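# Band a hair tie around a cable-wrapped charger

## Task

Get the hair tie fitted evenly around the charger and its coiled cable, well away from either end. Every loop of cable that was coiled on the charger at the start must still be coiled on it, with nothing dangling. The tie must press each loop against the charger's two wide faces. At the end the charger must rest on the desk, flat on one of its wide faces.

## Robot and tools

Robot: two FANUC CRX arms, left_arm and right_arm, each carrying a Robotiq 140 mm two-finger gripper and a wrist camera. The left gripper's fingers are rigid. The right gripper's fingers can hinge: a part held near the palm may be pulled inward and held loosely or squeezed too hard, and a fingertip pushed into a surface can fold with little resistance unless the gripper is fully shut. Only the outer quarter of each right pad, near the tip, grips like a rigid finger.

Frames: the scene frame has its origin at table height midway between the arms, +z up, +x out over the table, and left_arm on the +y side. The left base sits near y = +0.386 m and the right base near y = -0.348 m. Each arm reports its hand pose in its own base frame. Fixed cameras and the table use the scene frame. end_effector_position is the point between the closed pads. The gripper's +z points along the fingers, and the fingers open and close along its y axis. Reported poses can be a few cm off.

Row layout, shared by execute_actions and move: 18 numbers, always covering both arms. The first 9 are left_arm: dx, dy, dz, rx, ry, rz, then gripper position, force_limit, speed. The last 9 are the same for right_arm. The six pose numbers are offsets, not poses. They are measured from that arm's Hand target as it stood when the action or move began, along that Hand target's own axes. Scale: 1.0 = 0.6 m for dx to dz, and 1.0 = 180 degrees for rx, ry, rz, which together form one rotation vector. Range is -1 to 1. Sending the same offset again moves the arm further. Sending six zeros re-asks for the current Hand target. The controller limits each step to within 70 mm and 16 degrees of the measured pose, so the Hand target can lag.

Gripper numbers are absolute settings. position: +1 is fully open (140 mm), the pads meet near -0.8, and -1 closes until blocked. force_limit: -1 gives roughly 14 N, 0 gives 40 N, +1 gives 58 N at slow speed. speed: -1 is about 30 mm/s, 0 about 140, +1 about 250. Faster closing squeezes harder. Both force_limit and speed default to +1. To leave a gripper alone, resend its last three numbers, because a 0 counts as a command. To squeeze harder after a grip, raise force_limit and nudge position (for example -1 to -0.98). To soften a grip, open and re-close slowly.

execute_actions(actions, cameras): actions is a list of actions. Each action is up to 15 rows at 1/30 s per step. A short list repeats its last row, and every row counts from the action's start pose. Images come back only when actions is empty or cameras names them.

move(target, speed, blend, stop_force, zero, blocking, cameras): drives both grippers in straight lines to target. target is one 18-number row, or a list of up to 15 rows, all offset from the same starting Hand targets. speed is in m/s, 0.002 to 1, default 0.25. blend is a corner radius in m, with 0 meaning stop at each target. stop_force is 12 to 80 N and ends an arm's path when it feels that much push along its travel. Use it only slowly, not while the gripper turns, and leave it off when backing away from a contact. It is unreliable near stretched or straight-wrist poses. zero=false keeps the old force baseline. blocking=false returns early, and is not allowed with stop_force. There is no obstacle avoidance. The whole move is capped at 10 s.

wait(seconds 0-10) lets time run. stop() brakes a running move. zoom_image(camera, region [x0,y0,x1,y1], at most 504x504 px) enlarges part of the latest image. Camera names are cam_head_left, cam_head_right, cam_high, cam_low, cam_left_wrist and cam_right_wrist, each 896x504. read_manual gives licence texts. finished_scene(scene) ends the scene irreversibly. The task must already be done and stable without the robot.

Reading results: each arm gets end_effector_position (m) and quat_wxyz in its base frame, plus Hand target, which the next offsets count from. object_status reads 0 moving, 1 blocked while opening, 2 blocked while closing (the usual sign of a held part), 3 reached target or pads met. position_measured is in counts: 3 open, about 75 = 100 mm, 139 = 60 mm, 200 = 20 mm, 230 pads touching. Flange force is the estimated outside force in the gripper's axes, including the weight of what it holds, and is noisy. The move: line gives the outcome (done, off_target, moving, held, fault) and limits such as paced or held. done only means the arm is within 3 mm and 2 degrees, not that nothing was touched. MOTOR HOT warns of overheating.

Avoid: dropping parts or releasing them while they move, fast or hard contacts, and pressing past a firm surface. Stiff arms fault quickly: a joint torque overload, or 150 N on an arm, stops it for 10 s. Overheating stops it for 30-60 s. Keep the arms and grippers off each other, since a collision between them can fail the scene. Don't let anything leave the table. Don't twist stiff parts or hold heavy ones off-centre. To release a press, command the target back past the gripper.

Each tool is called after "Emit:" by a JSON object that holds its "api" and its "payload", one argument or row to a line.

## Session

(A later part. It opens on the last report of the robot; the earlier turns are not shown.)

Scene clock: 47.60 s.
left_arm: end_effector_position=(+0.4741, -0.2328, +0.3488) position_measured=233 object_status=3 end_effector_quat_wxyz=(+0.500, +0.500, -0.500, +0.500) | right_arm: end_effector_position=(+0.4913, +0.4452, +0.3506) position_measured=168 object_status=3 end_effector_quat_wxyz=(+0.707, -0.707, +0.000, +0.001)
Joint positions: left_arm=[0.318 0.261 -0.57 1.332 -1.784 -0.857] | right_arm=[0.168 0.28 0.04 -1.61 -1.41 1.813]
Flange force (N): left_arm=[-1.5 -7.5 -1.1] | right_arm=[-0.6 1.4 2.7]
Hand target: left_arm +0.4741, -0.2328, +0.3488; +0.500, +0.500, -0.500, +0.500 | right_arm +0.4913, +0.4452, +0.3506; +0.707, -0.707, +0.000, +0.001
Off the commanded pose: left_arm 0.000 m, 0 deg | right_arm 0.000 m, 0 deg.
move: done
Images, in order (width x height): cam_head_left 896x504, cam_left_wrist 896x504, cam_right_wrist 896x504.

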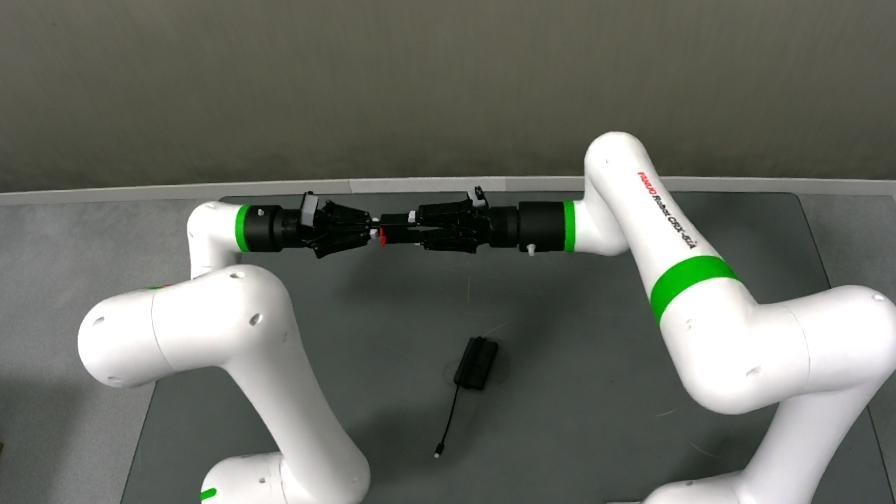

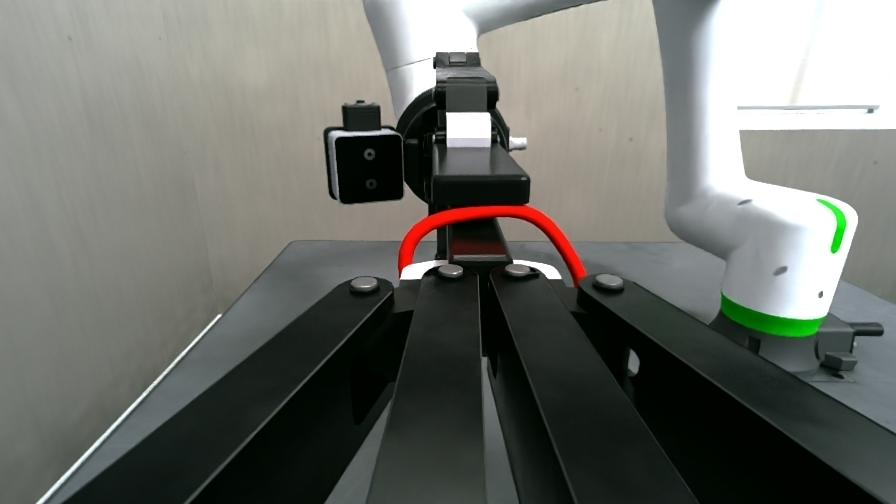

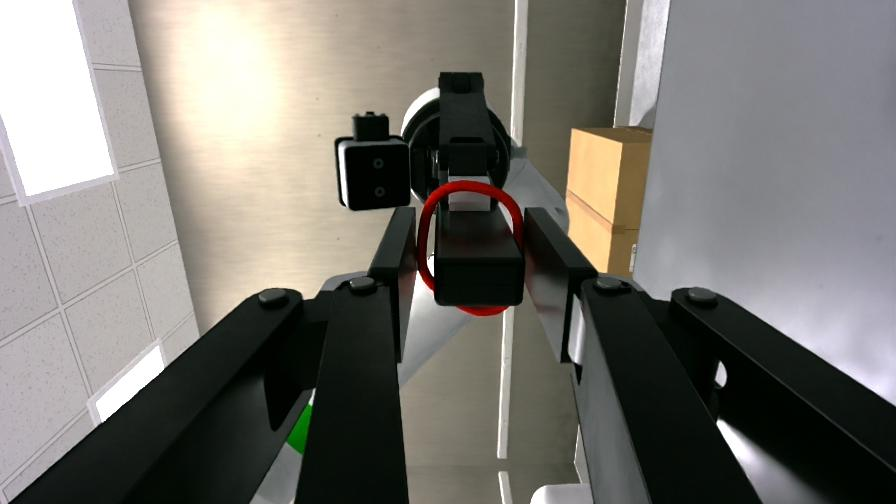

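Emit:
{"api": "move", "payload": {
  "target": [0,0,0,0,0,0,-0.02,1,-0.8, 0,0,0,0,0,0,-0.31,0,-0.9],
  "cameras": ["cam_right_wrist","cam_left_wrist","cam_head_left"]
}}

Emit:
{"api": "zoom_image", "payload": {
  "camera": "cam_left_wrist",
  "region": [300, 100, 650, 350]
}}

Scene clock: 50.77 s.
left_arm: end_effector_position=(+0.4741, -0.2328, +0.3488) position_measured=132 object_status=0 end_effector_quat_wxyz=(+0.500, +0.500, -0.500, +0.500) | right_arm: end_effector_position=(+0.4913, +0.4452, +0.3506) position_measured=168 object_status=3 end_effector_quat_wxyz=(+0.707, -0.707, +0.000, +0.001)
Joint positions: left_arm=[0.318 0.261 -0.57 1.332 -1.783 -0.857] | right_arm=[0.168 0.28 0.04 -1.61 -1.41 1.813]
Flange force (N): left_arm=[-1.7 -7.2 -1.5] | right_arm=[-0.3 1.4 2.2]
Hand target: left_arm +0.4741, -0.2328, +0.3488; +0.500, +0.500, -0.500, +0.500 | right_arm +0.4913, +0.4452, +0.3506; +0.707, -0.707, +0.000, +0.001
Off the commanded pose: left_arm 0.000 m, 0 deg | right_arm 0.000 m, 0 deg.
move: done
Images, in order (width x height): cam_head_left 896x504, cam_left_wrist 896x504, cam_right_wrist 896x504.

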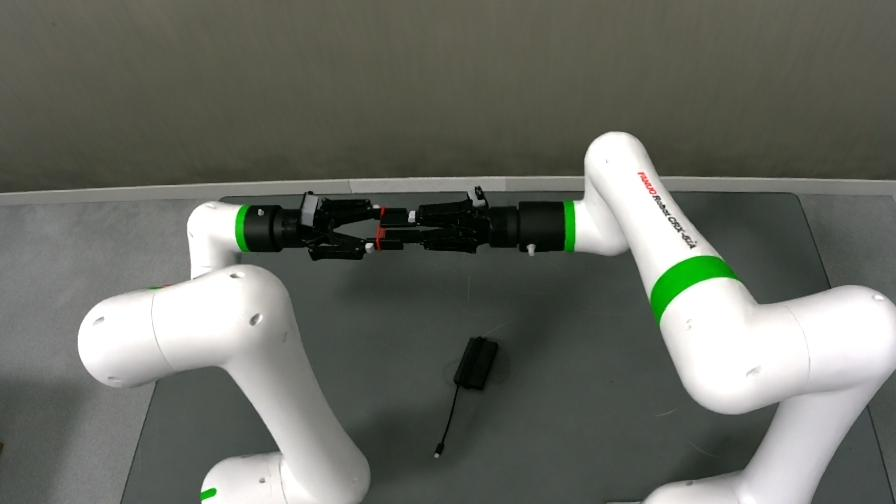

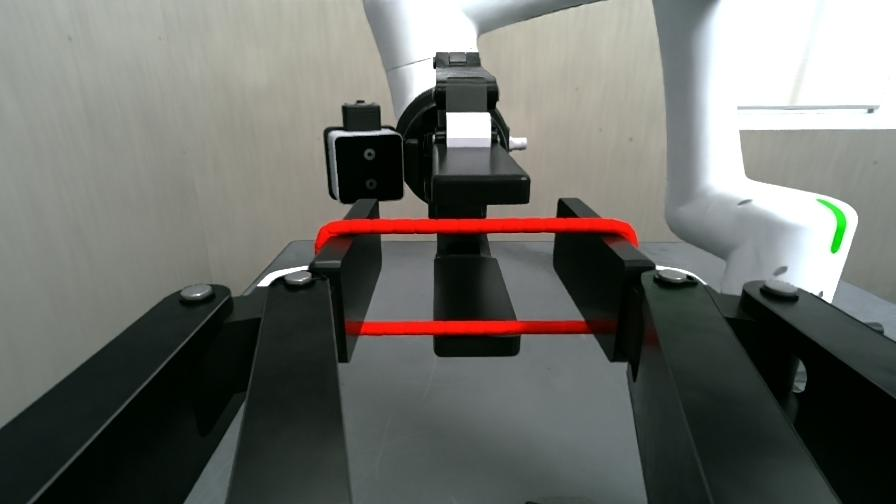

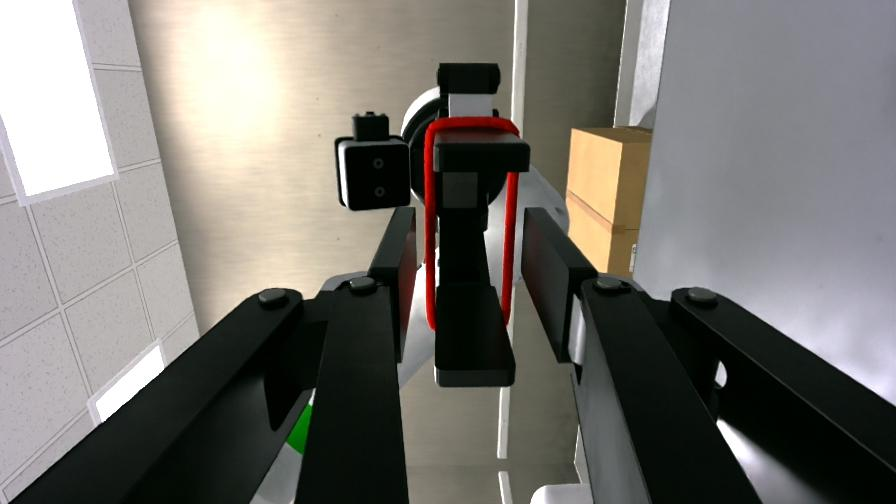

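Scaled by 1.440 from the camera's 896x504 image, which has a finer 1280x720 frame.

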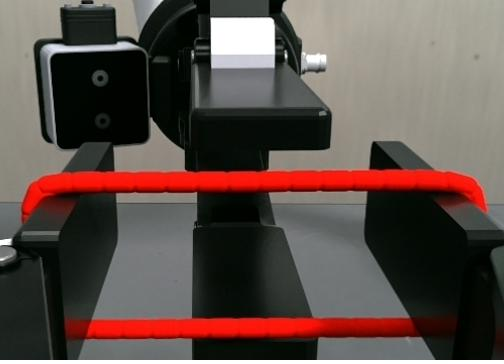

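Emit:
{"api": "move", "payload": {
  "target": [
    [0,0,0,0,0,0,-0.02,1,-0.8, 0,0,-0.2,0,0,0,-0.31,0,-0.9],
    [0,0,-0.1,0,0,0,-0.02,1,-0.8, -0.227,0.25,-0.143,-0.495,0.085,0.085,-0.31,0,-0.9]
  ],
  "speed": [0.15,0.3],
  "blend": [0.03,0],
  "cameras": ["cam_right_wrist","cam_left_wrist","cam_head_left"]
}}

Scene clock: 63.73 s.
left_arm: end_effector_position=(+0.4741, -0.1728, +0.3488) position_measured=132 object_status=3 end_effector_quat_wxyz=(+0.500, +0.500, -0.500, +0.500) | right_arm: end_effector_position=(+0.3552, +0.3590, +0.2008) position_measured=168 object_status=3 end_effector_quat_wxyz=(+0.001, +0.986, -0.168, +0.000)
Joint positions: left_arm=[0.455 0.302 -0.51 1.229 -1.879 -0.866] | right_arm=[1.051 0.147 0.069 0 -1.495 0.182]
Flange force (N): left_arm=[-2.0 -7.3 -3.4] | right_arm=[-2.7 1.6 4.3]
Hand target: left_arm +0.4741, -0.1728, +0.3488; +0.500, +0.500, -0.500, +0.500 | right_arm +0.3552, +0.3590, +0.2007; +0.001, +0.986, -0.168, +0.000
Off the commanded pose: left_arm 0.000 m, 0 deg | right_arm 0.000 m, 0 deg.
move: done
Images, in order (width x height): cam_head_left 896x504, cam_left_wrist 896x504, cam_right_wrist 896x504.

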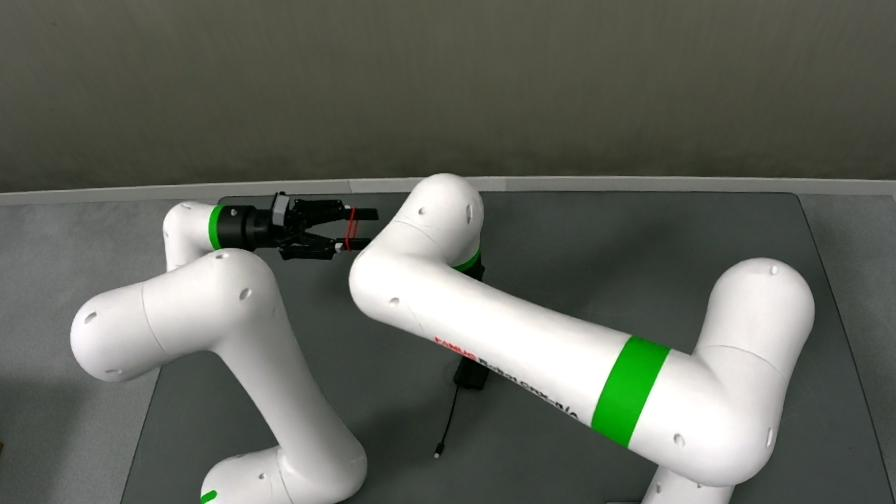

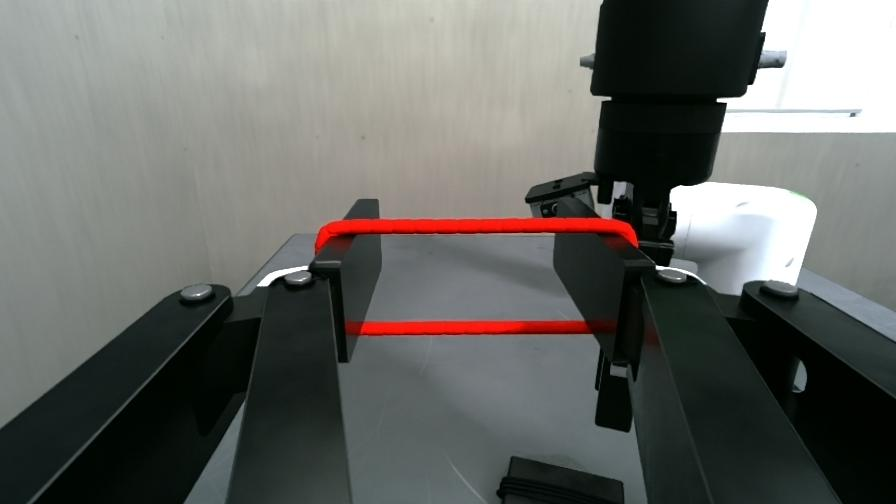

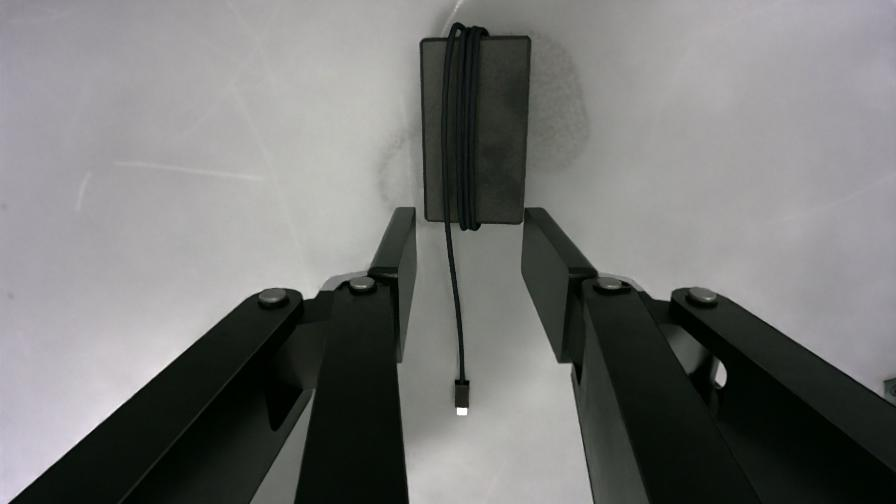

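Emit:
{"api": "move", "payload": {
  "target": [0,0,0,0,0,0,-0.02,1,-0.8, -0.0067,0.0112,0.14,0,0,0,0.11,0,-0.2],
  "speed": 0.15,
  "cameras": ["cam_right_wrist"]
}}

Scene clock: 66.70 s.
left_arm: end_effector_position=(+0.4741, -0.1728, +0.3488) position_measured=132 object_status=3 end_effector_quat_wxyz=(+0.500, +0.500, -0.500, +0.500) | right_arm: end_effector_position=(+0.3490, +0.3539, +0.1168) position_measured=115 object_status=3 end_effector_quat_wxyz=(+0.001, +0.986, -0.168, +0.000)
Joint positions: left_arm=[0.455 0.302 -0.51 1.229 -1.879 -0.866] | right_arm=[1.057 0.163 -0.111 0 -1.299 0.176]
Flange force (N): left_arm=[-2.0 -7.0 -3.0] | right_arm=[-1.7 -0.2 2.7]
Hand target: left_arm +0.4741, -0.1728, +0.3488; +0.500, +0.500, -0.500, +0.500 | right_arm +0.3491, +0.3539, +0.1168; +0.001, +0.986, -0.168, +0.000
Off the commanded pose: left_arm 0.000 m, 0 deg | right_arm 0.000 m, 0 deg.
move: done
Images, in order (width x height): cam_right_wrist 896x504.

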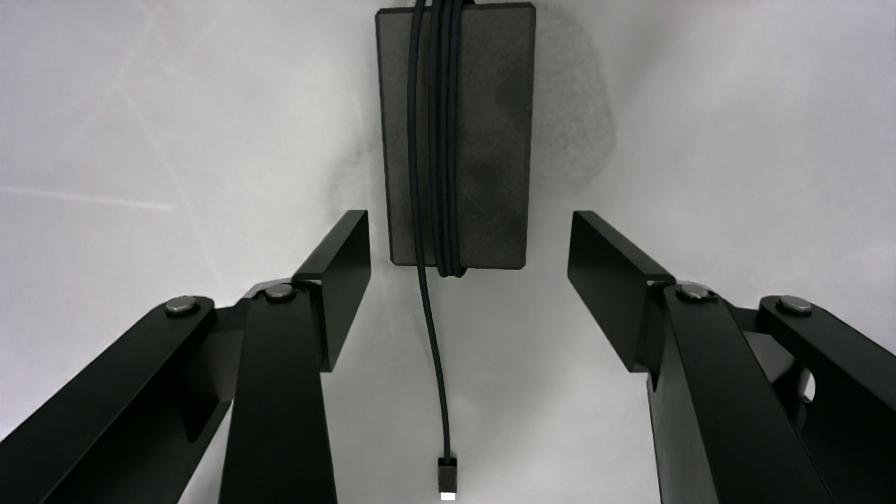

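Emit:
{"api": "move", "payload": {
  "target": [
    [0,0,0,0,0,0,-0.02,1,-0.8, -0.009,-0.006,0.0838,0,0,0,0.11,0,-0.2],
    [0,0,0,0,0,0,-0.02,1,-0.8, -0.009,-0.006,0.0838,0,0,0,-1,-0.5,-1]
  ],
  "speed": 0.08,
  "cameras": ["cam_right_wrist"]
}}

Emit:
{"api": "wait", "payload": {
  "seconds": 0.7
}}

Scene clock: 69.90 s.
left_arm: end_effector_position=(+0.4741, -0.1728, +0.3488) position_measured=132 object_status=3 end_effector_quat_wxyz=(+0.500, +0.500, -0.500, +0.500) | right_arm: end_effector_position=(+0.3451, +0.3590, +0.0665) position_measured=133 object_status=0 end_effector_quat_wxyz=(+0.001, +0.986, -0.168, +0.000)
Joint positions: left_arm=[0.455 0.302 -0.51 1.229 -1.879 -0.866] | right_arm=[1.069 0.205 -0.184 0 -1.183 0.164]
Flange force (N): left_arm=[-1.4 -7.0 -2.7] | right_arm=[-3.0 -0.3 -3.2]
Hand target: left_arm +0.4741, -0.1728, +0.3488; +0.500, +0.500, -0.500, +0.500 | right_arm +0.3451, +0.3590, +0.0665; +0.001, +0.986, -0.168, +0.000
Off the commanded pose: left_arm 0.000 m, 0 deg | right_arm 0.000 m, 0 deg.
move: done
Images, in order (width x height): cam_right_wrist 896x504.

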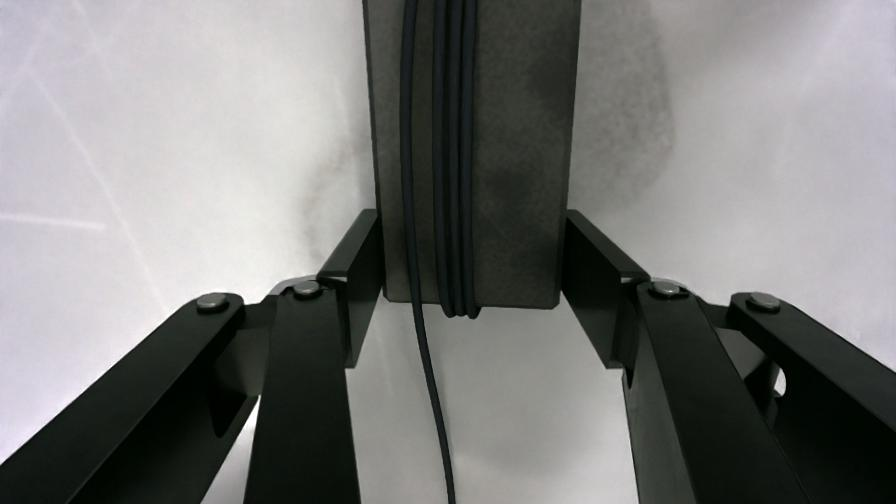

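Scene clock: 70.60 s.
left_arm: end_effector_position=(+0.4741, -0.1728, +0.3488) position_measured=132 object_status=3 end_effector_quat_wxyz=(+0.500, +0.500, -0.500, +0.500) | right_arm: end_effector_position=(+0.3451, +0.3590, +0.0665) position_measured=133 object_status=2 end_effector_quat_wxyz=(+0.001, +0.986, -0.168, +0.000)
Joint positions: left_arm=[0.455 0.302 -0.51 1.229 -1.879 -0.866] | right_arm=[1.069 0.205 -0.184 0 -1.183 0.164]
Flange force (N): left_arm=[-1.7 -7.0 -3.0] | right_arm=[-2.7 0.4 -3.0]
Hand target: left_arm +0.4741, -0.1728, +0.3488; +0.500, +0.500, -0.500, +0.500 | right_arm +0.3451, +0.3590, +0.0665; +0.001, +0.986, -0.168, +0.000
Tool commands: left_gripper/position=-0.02 left_gripper/force_limit=+1.0 left_gripper/speed=-0.8 right_gripper/position=-1.0 right_gripper/force_limit=-0.5 right_gripper/speed=-1.0
Off the commanded pose: left_arm 0.000 m, 0 deg | right_arm 0.000 m, 0 deg.
wait: 0.70 s; at rest by 0.17 s

Emit:
{"api": "move", "payload": {
  "target": [
    [0,0,0,0,0,0,0.08,1,-0.8, 0,0,-0.1,0,0,0,-1,-0.5,-1],
    [0,0,0,0,0,0,0.08,1,-0.8, 0.2258,-0.1065,-0.531,0,0,-0.608,-1,-0.5,-1]
  ],
  "speed": [0.12,0.25],
  "blend": [0.03,0],
  "cameras": ["cam_right_wrist","cam_left_wrist","cam_head_left","cam_low"]
}}

Scene clock: 79.70 s.
left_arm: end_effector_position=(+0.4741, -0.1728, +0.3488) position_measured=119 object_status=3 end_effector_quat_wxyz=(+0.500, +0.500, -0.500, +0.500) | right_arm: end_effector_position=(+0.4945, +0.3748, +0.3849) position_measured=133 object_status=2 end_effector_quat_wxyz=(+0.000, +0.707, +0.708, -0.001)
Joint positions: left_arm=[0.455 0.302 -0.51 1.229 -1.879 -0.866] | right_arm=[0.86 0.627 1.176 0 -2.121 2.283]
Flange force (N): left_arm=[-1.7 -6.8 -2.7] | right_arm=no reading
Hand target: left_arm +0.4741, -0.1728, +0.3488; +0.500, +0.500, -0.500, +0.500 | right_arm +0.4945, +0.3749, +0.3849; +0.000, +0.707, +0.708, -0.001
Off the commanded pose: left_arm 0.000 m, 0 deg | right_arm 0.000 m, 0 deg.
move: done; blend cut to 0 m at target 1
Images, in order (width x height): cam_head_left 896x504, cam_low 896x504, cam_left_wrist 896x504, cam_right_wrist 896x504.

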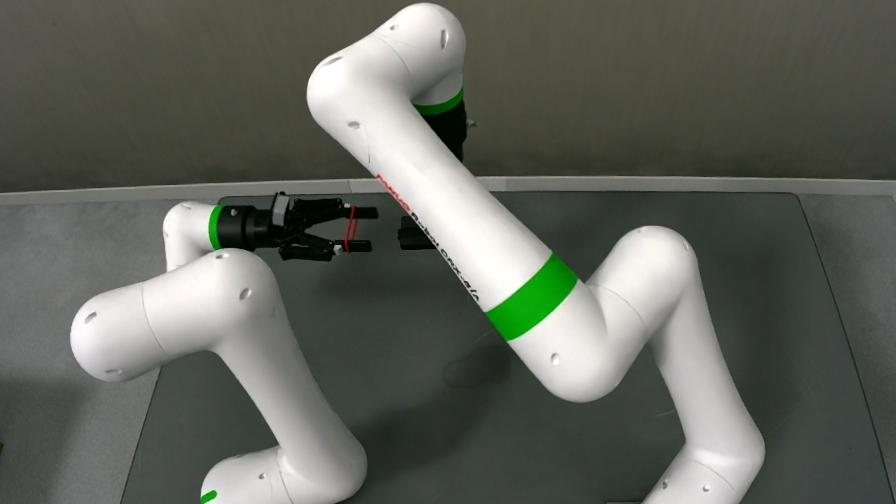

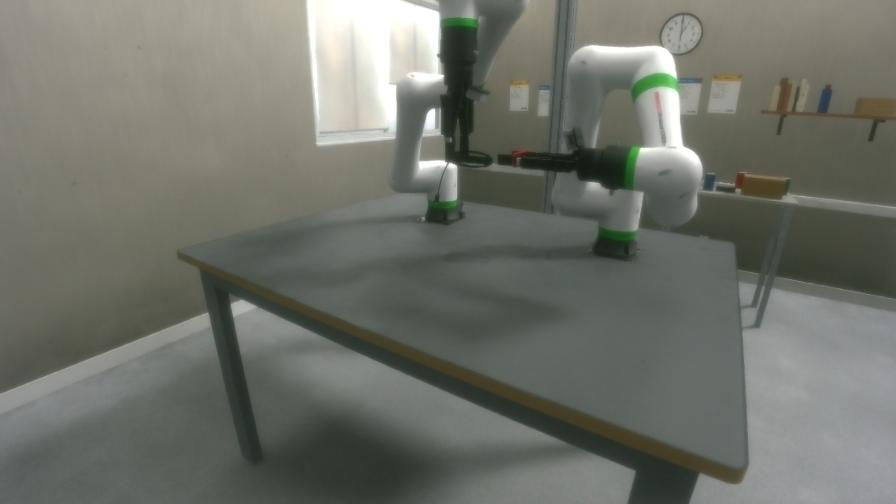

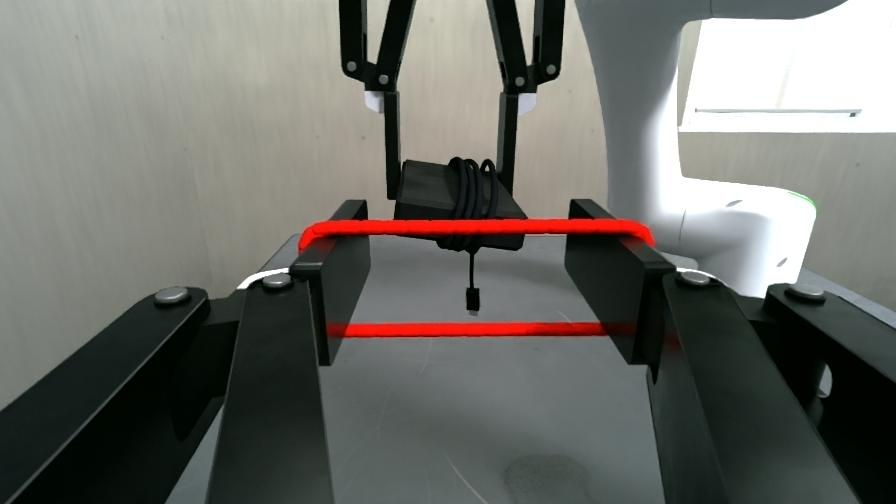

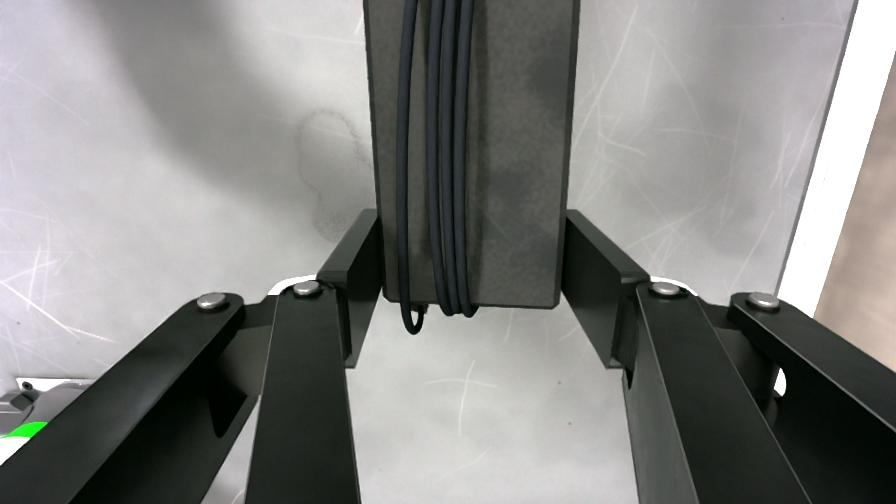

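Emit:
{"api": "zoom_image", "payload": {
  "camera": "cam_left_wrist",
  "region": [350, 80, 600, 320]
}}

Scaled by 2.016 from the camera's 896x504 image, which has a finer 1280x720 frame.

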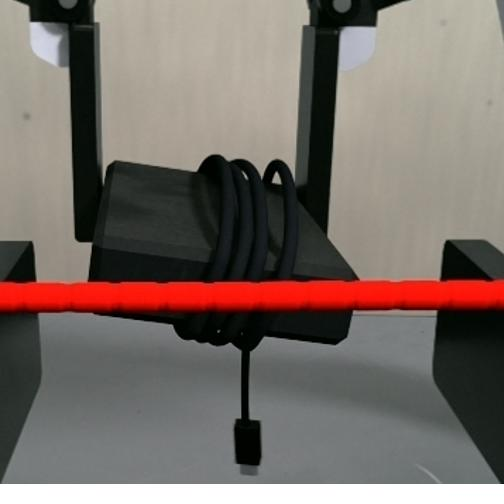

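Emit:
{"api": "move", "payload": {
  "target": [-0.0183,0,0.08,0,0,0,0.08,1,-0.8, 0,-0.003,0,0.047,0,0,-1,-0.5,-1],
  "speed": 0.1,
  "cameras": ["cam_left_wrist","cam_head_left","cam_right_wrist"]
}}

Emit:
{"api": "zoom_image", "payload": {
  "camera": "cam_left_wrist",
  "region": [300, 80, 650, 380]
}}

Emit:
{"api": "zoom_image", "payload": {
  "camera": "cam_head_left",
  "region": [340, 180, 460, 290]
}}

Scene clock: 87.20 s.
left_arm: end_effector_position=(+0.4741, -0.2208, +0.3378) position_measured=119 object_status=3 end_effector_quat_wxyz=(+0.500, +0.500, -0.500, +0.500) | right_arm: end_effector_position=(+0.4917, +0.3742, +0.3839) position_measured=133 object_status=2 end_effector_quat_wxyz=(-0.050, +0.706, +0.706, -0.031)
Joint positions: left_arm=[0.348 0.283 -0.569 1.304 -1.798 -0.883] | right_arm=[0.801 0.834 1.579 -0.145 -2.372 2.238]
Flange force (N): left_arm=[-1.7 -7.2 -2.0] | right_arm=no reading
Hand target: left_arm +0.4741, -0.2208, +0.3378; +0.500, +0.500, -0.500, +0.500 | right_arm +0.4927, +0.3749, +0.3849; -0.052, +0.705, +0.706, -0.053
Off the commanded pose: left_arm 0.000 m, 0 deg | right_arm 0.002 m, 2 deg.
elbow stopped short (right arm): the move would have taken joint 3 (elbow) straighter than the controller allows.
move: done
Images, in order (width x height): cam_head_left 896x504, cam_left_wrist 896x504, cam_right_wrist 896x504.

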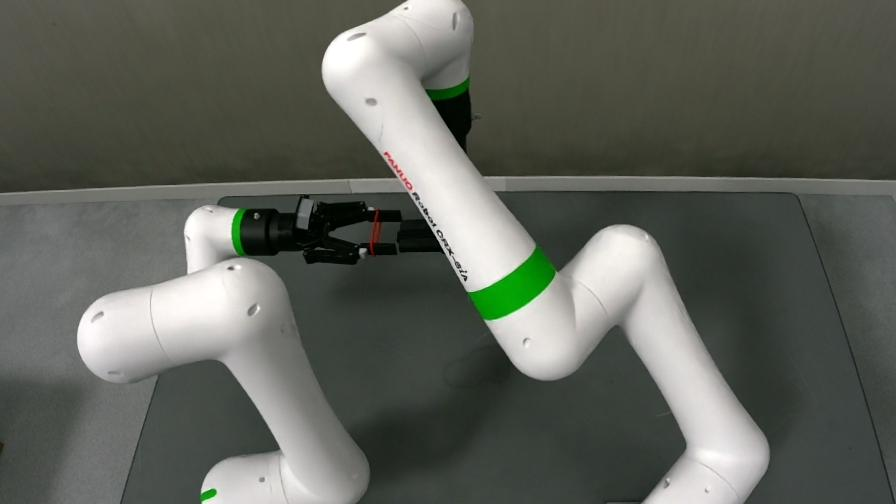

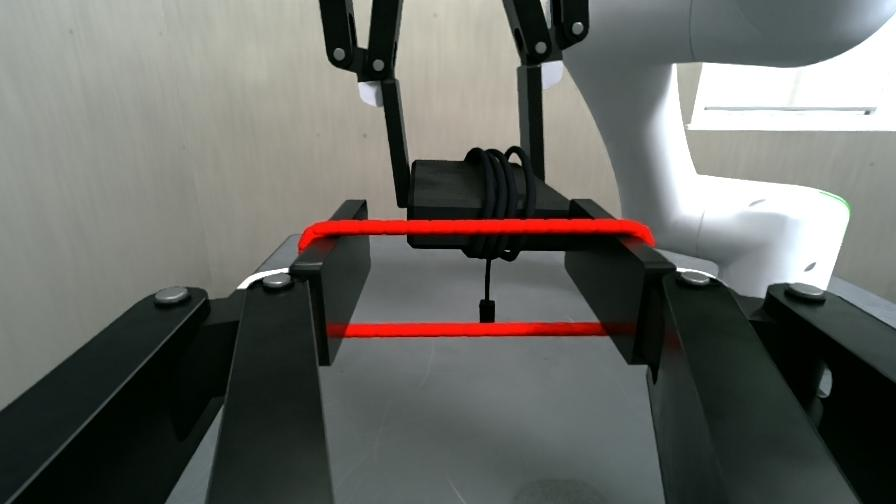

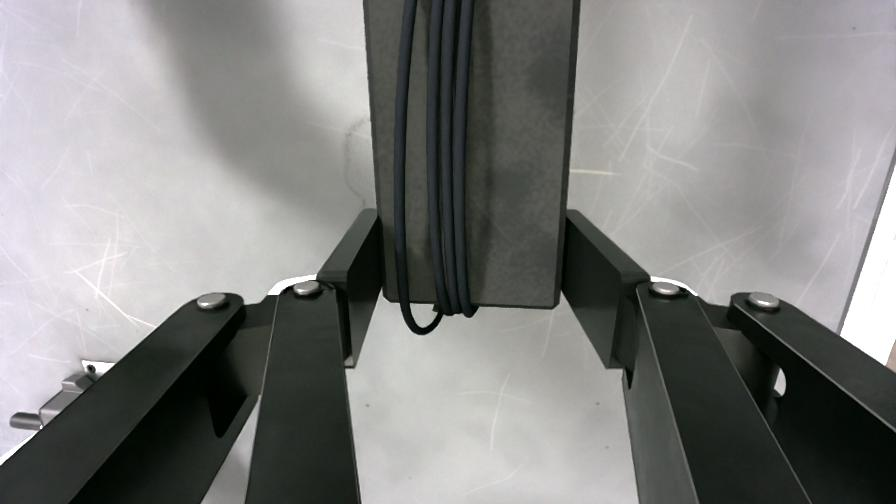

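Scaled by 1.440 from the camera's 896x504 image, which has a finer 1280x720 frame.

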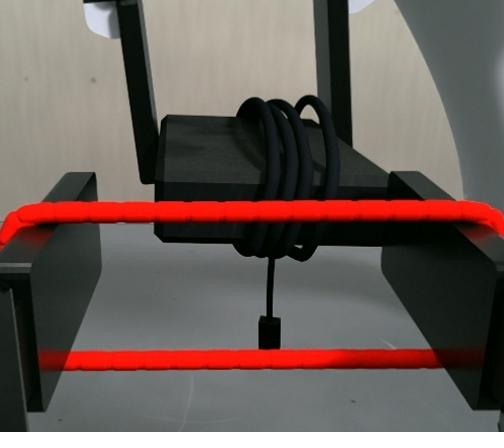

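Scaled by 4.200 from the camera's 896x504 image, which has a finer 1280x720 frame.

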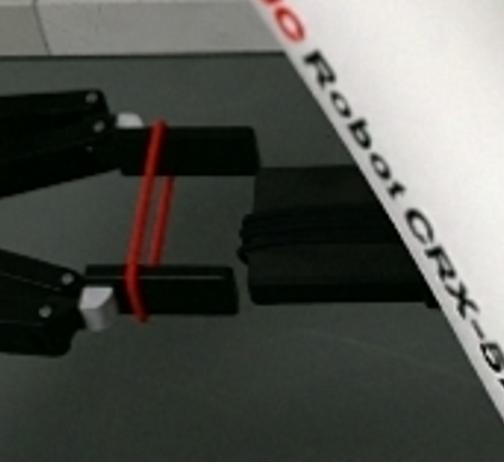

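Emit:
{"api": "move", "payload": {
  "target": [
    [0.0142,0.0125,0,0,0,0,0.08,1,-0.8, 0,0,0,0,0,0,-1,-0.5,-1],
    [0.0142,0.0125,0.02,0,0,0,0.08,1,-0.8, 0,0,0,0,0,0,-1,-0.5,-1]
  ],
  "speed": 0.05,
  "cameras": ["cam_left_wrist","cam_head_left","cam_low"]
}}

Emit:
{"api": "zoom_image", "payload": {
  "camera": "cam_left_wrist",
  "region": [300, 80, 650, 380]
}}

Emit:
{"api": "zoom_image", "payload": {
  "camera": "cam_head_left",
  "region": [340, 180, 460, 290]
}}

Emit:
{"api": "zoom_image", "payload": {
  "camera": "cam_low",
  "region": [420, 100, 580, 200]
}}

Scene clock: 92.57 s.
left_arm: end_effector_position=(+0.4666, -0.2328, +0.3463) position_measured=119 object_status=3 end_effector_quat_wxyz=(+0.500, +0.500, -0.500, +0.500) | right_arm: end_effector_position=(+0.4917, +0.3742, +0.3839) position_measured=133 object_status=2 end_effector_quat_wxyz=(-0.050, +0.706, +0.706, -0.031)
Joint positions: left_arm=[0.325 0.249 -0.591 1.325 -1.786 -0.868] | right_arm=[0.801 0.835 1.579 -0.145 -2.372 2.238]
Flange force (N): left_arm=[-1.7 -6.7 -3.5] | right_arm=no reading
Hand target: left_arm +0.4666, -0.2328, +0.3463; +0.500, +0.500, -0.500, +0.500 | right_arm +0.4927, +0.3749, +0.3849; -0.052, +0.705, +0.706, -0.053
Off the commanded pose: left_arm 0.000 m, 0 deg | right_arm 0.002 m, 2 deg.
elbow stopped short (right arm): the move would have taken joint 3 (elbow) straighter than the controller allows.
move: done
Images, in order (width x height): cam_head_left 896x504, cam_low 896x504, cam_left_wrist 896x504.

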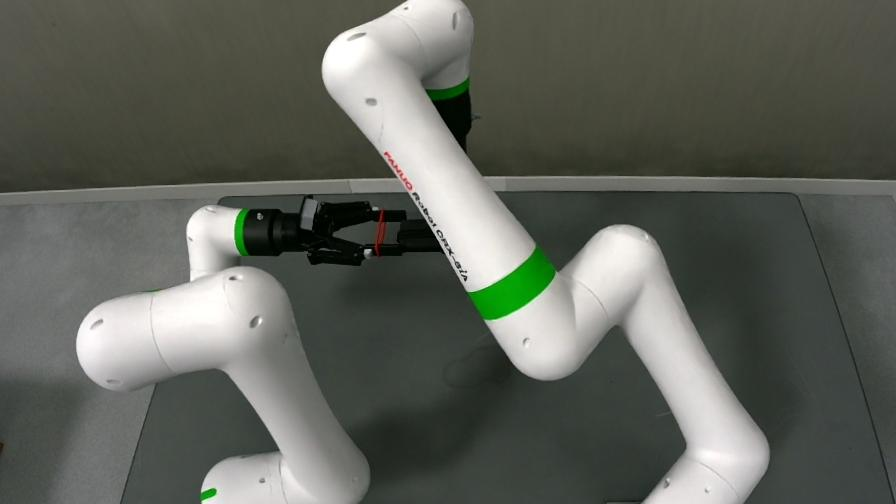

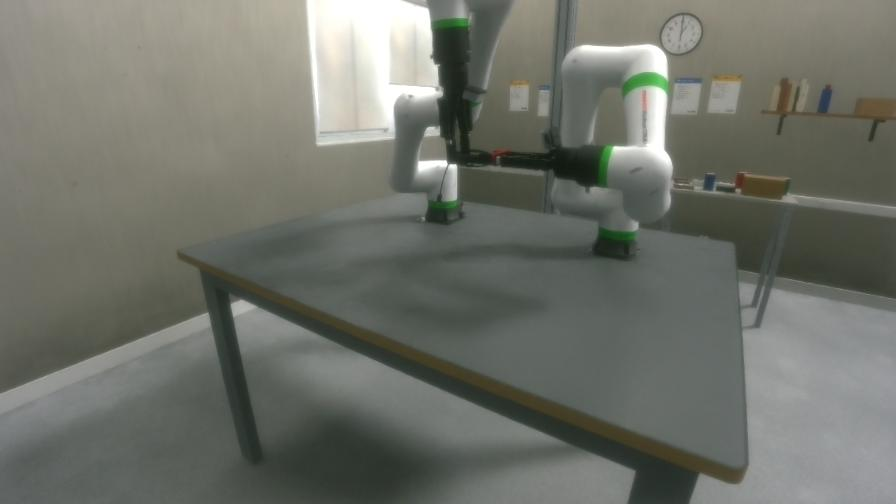

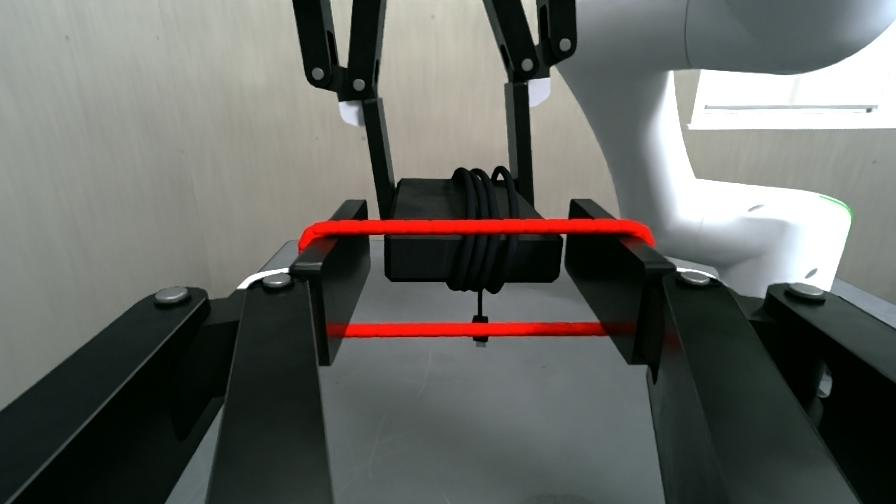

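Scaled by 1.440 from the camera's 896x504 image, which has a finer 1280x720 frame.

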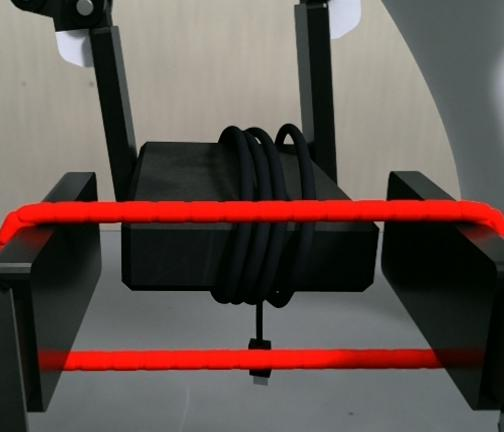

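Scaled by 4.200 from the camera's 896x504 image, which has a finer 1280x720 frame.

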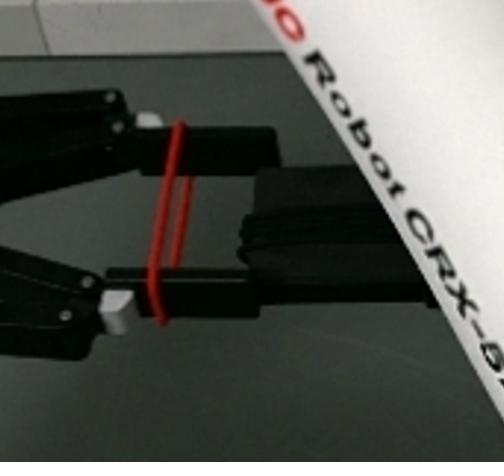

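Scaled by 3.150 from the camera's 896x504 image, which has a finer 1280x720 frame.

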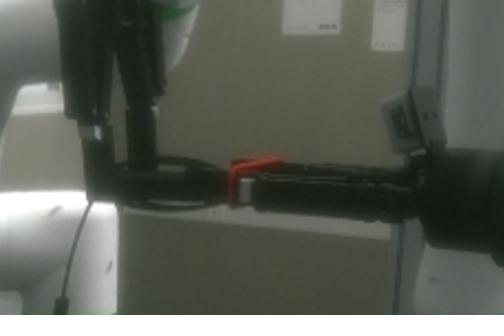

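Emit:
{"api": "move", "payload": {
  "target": [-0.0017,0.002,0.0667,0,0,0,0.08,1,-0.8, 0,0,0,0,0,0,-1,-0.5,-1],
  "speed": 0.04,
  "cameras": ["cam_left_wrist","cam_head_left","cam_low","cam_right_wrist"]
}}

Emit:
{"api": "zoom_image", "payload": {
  "camera": "cam_left_wrist",
  "region": [300, 80, 650, 380]
}}

Emit:
{"api": "zoom_image", "payload": {
  "camera": "cam_low",
  "region": [420, 100, 580, 200]
}}

Scene clock: 99.20 s.
left_arm: end_effector_position=(+0.4654, -0.2728, +0.3453) position_measured=119 object_status=3 end_effector_quat_wxyz=(+0.500, +0.500, -0.500, +0.500) | right_arm: end_effector_position=(+0.4917, +0.3741, +0.3839) position_measured=133 object_status=2 end_effector_quat_wxyz=(-0.050, +0.706, +0.706, -0.032)
Joint positions: left_arm=[0.225 0.228 -0.623 1.4 -1.718 -0.865] | right_arm=[0.801 0.835 1.58 -0.145 -2.372 2.238]
Flange force (N): left_arm=[-3.6 -5.2 -2.8] | right_arm=no reading
Hand target: left_arm +0.4654, -0.2728, +0.3453; +0.500, +0.500, -0.500, +0.500 | right_arm +0.4927, +0.3749, +0.3849; -0.052, +0.705, +0.706, -0.053
Off the commanded pose: left_arm 0.000 m, 0 deg | right_arm 0.002 m, 2 deg.
elbow stopped short (right arm): the move would have taken joint 3 (elbow) straighter than the controller allows.
move: done
Images, in order (width x height): cam_head_left 896x504, cam_low 896x504, cam_left_wrist 896x504, cam_right_wrist 896x504.

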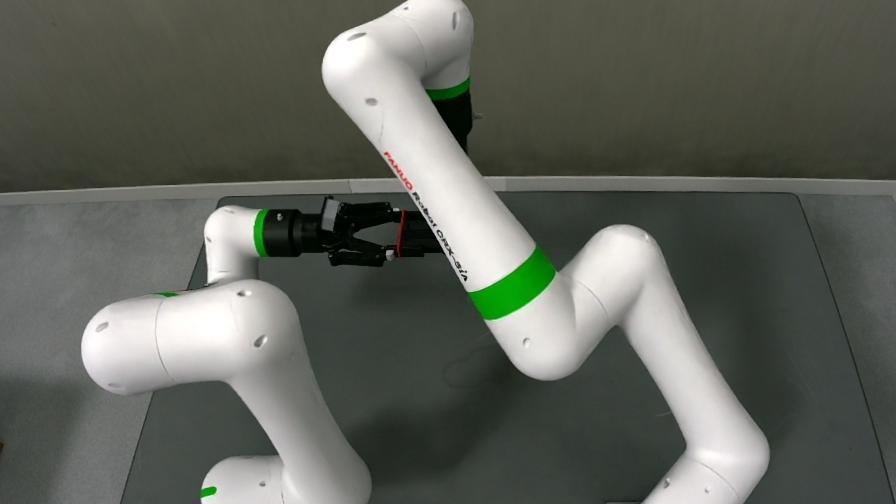

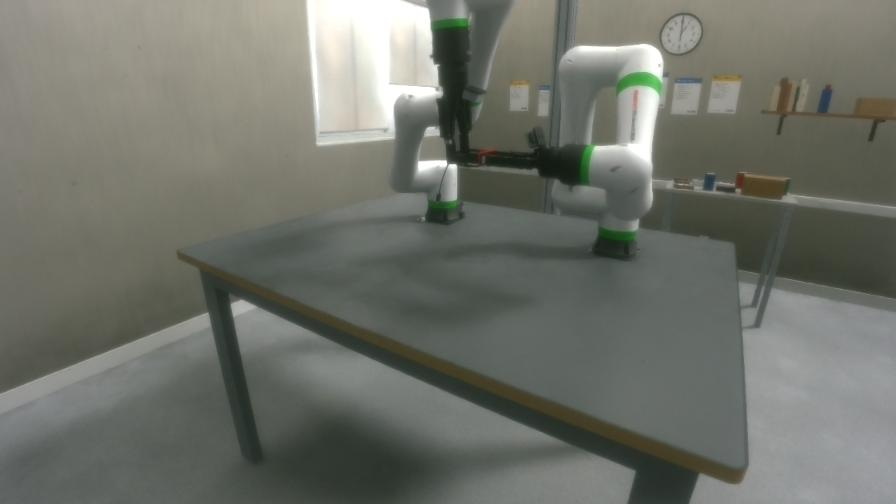

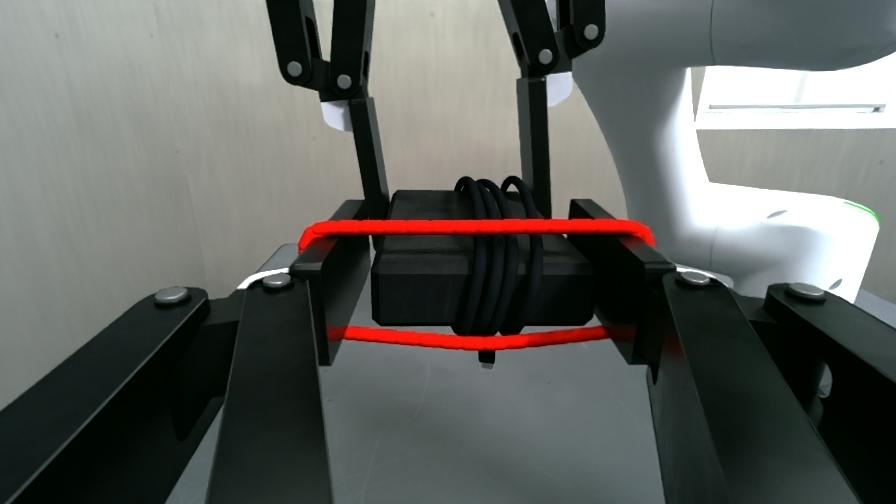

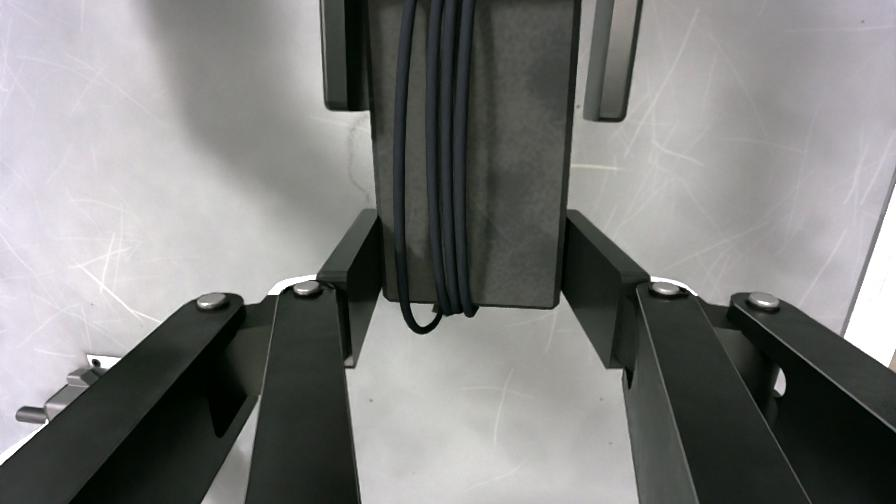

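Scaled by 1.440 from the camera's 896x504 image, which has a finer 1280x720 frame.

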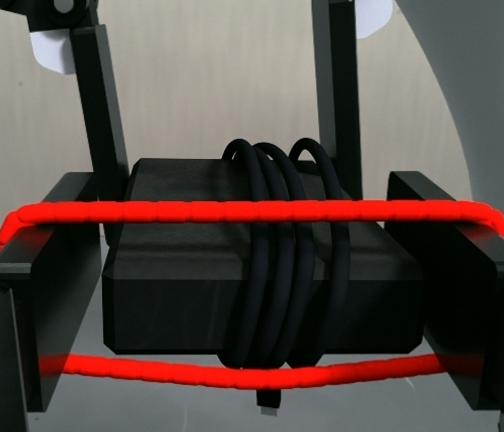

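Scaled by 3.150 from the camera's 896x504 image, which has a finer 1280x720 frame.

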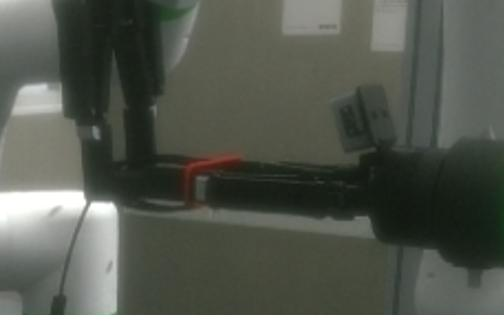

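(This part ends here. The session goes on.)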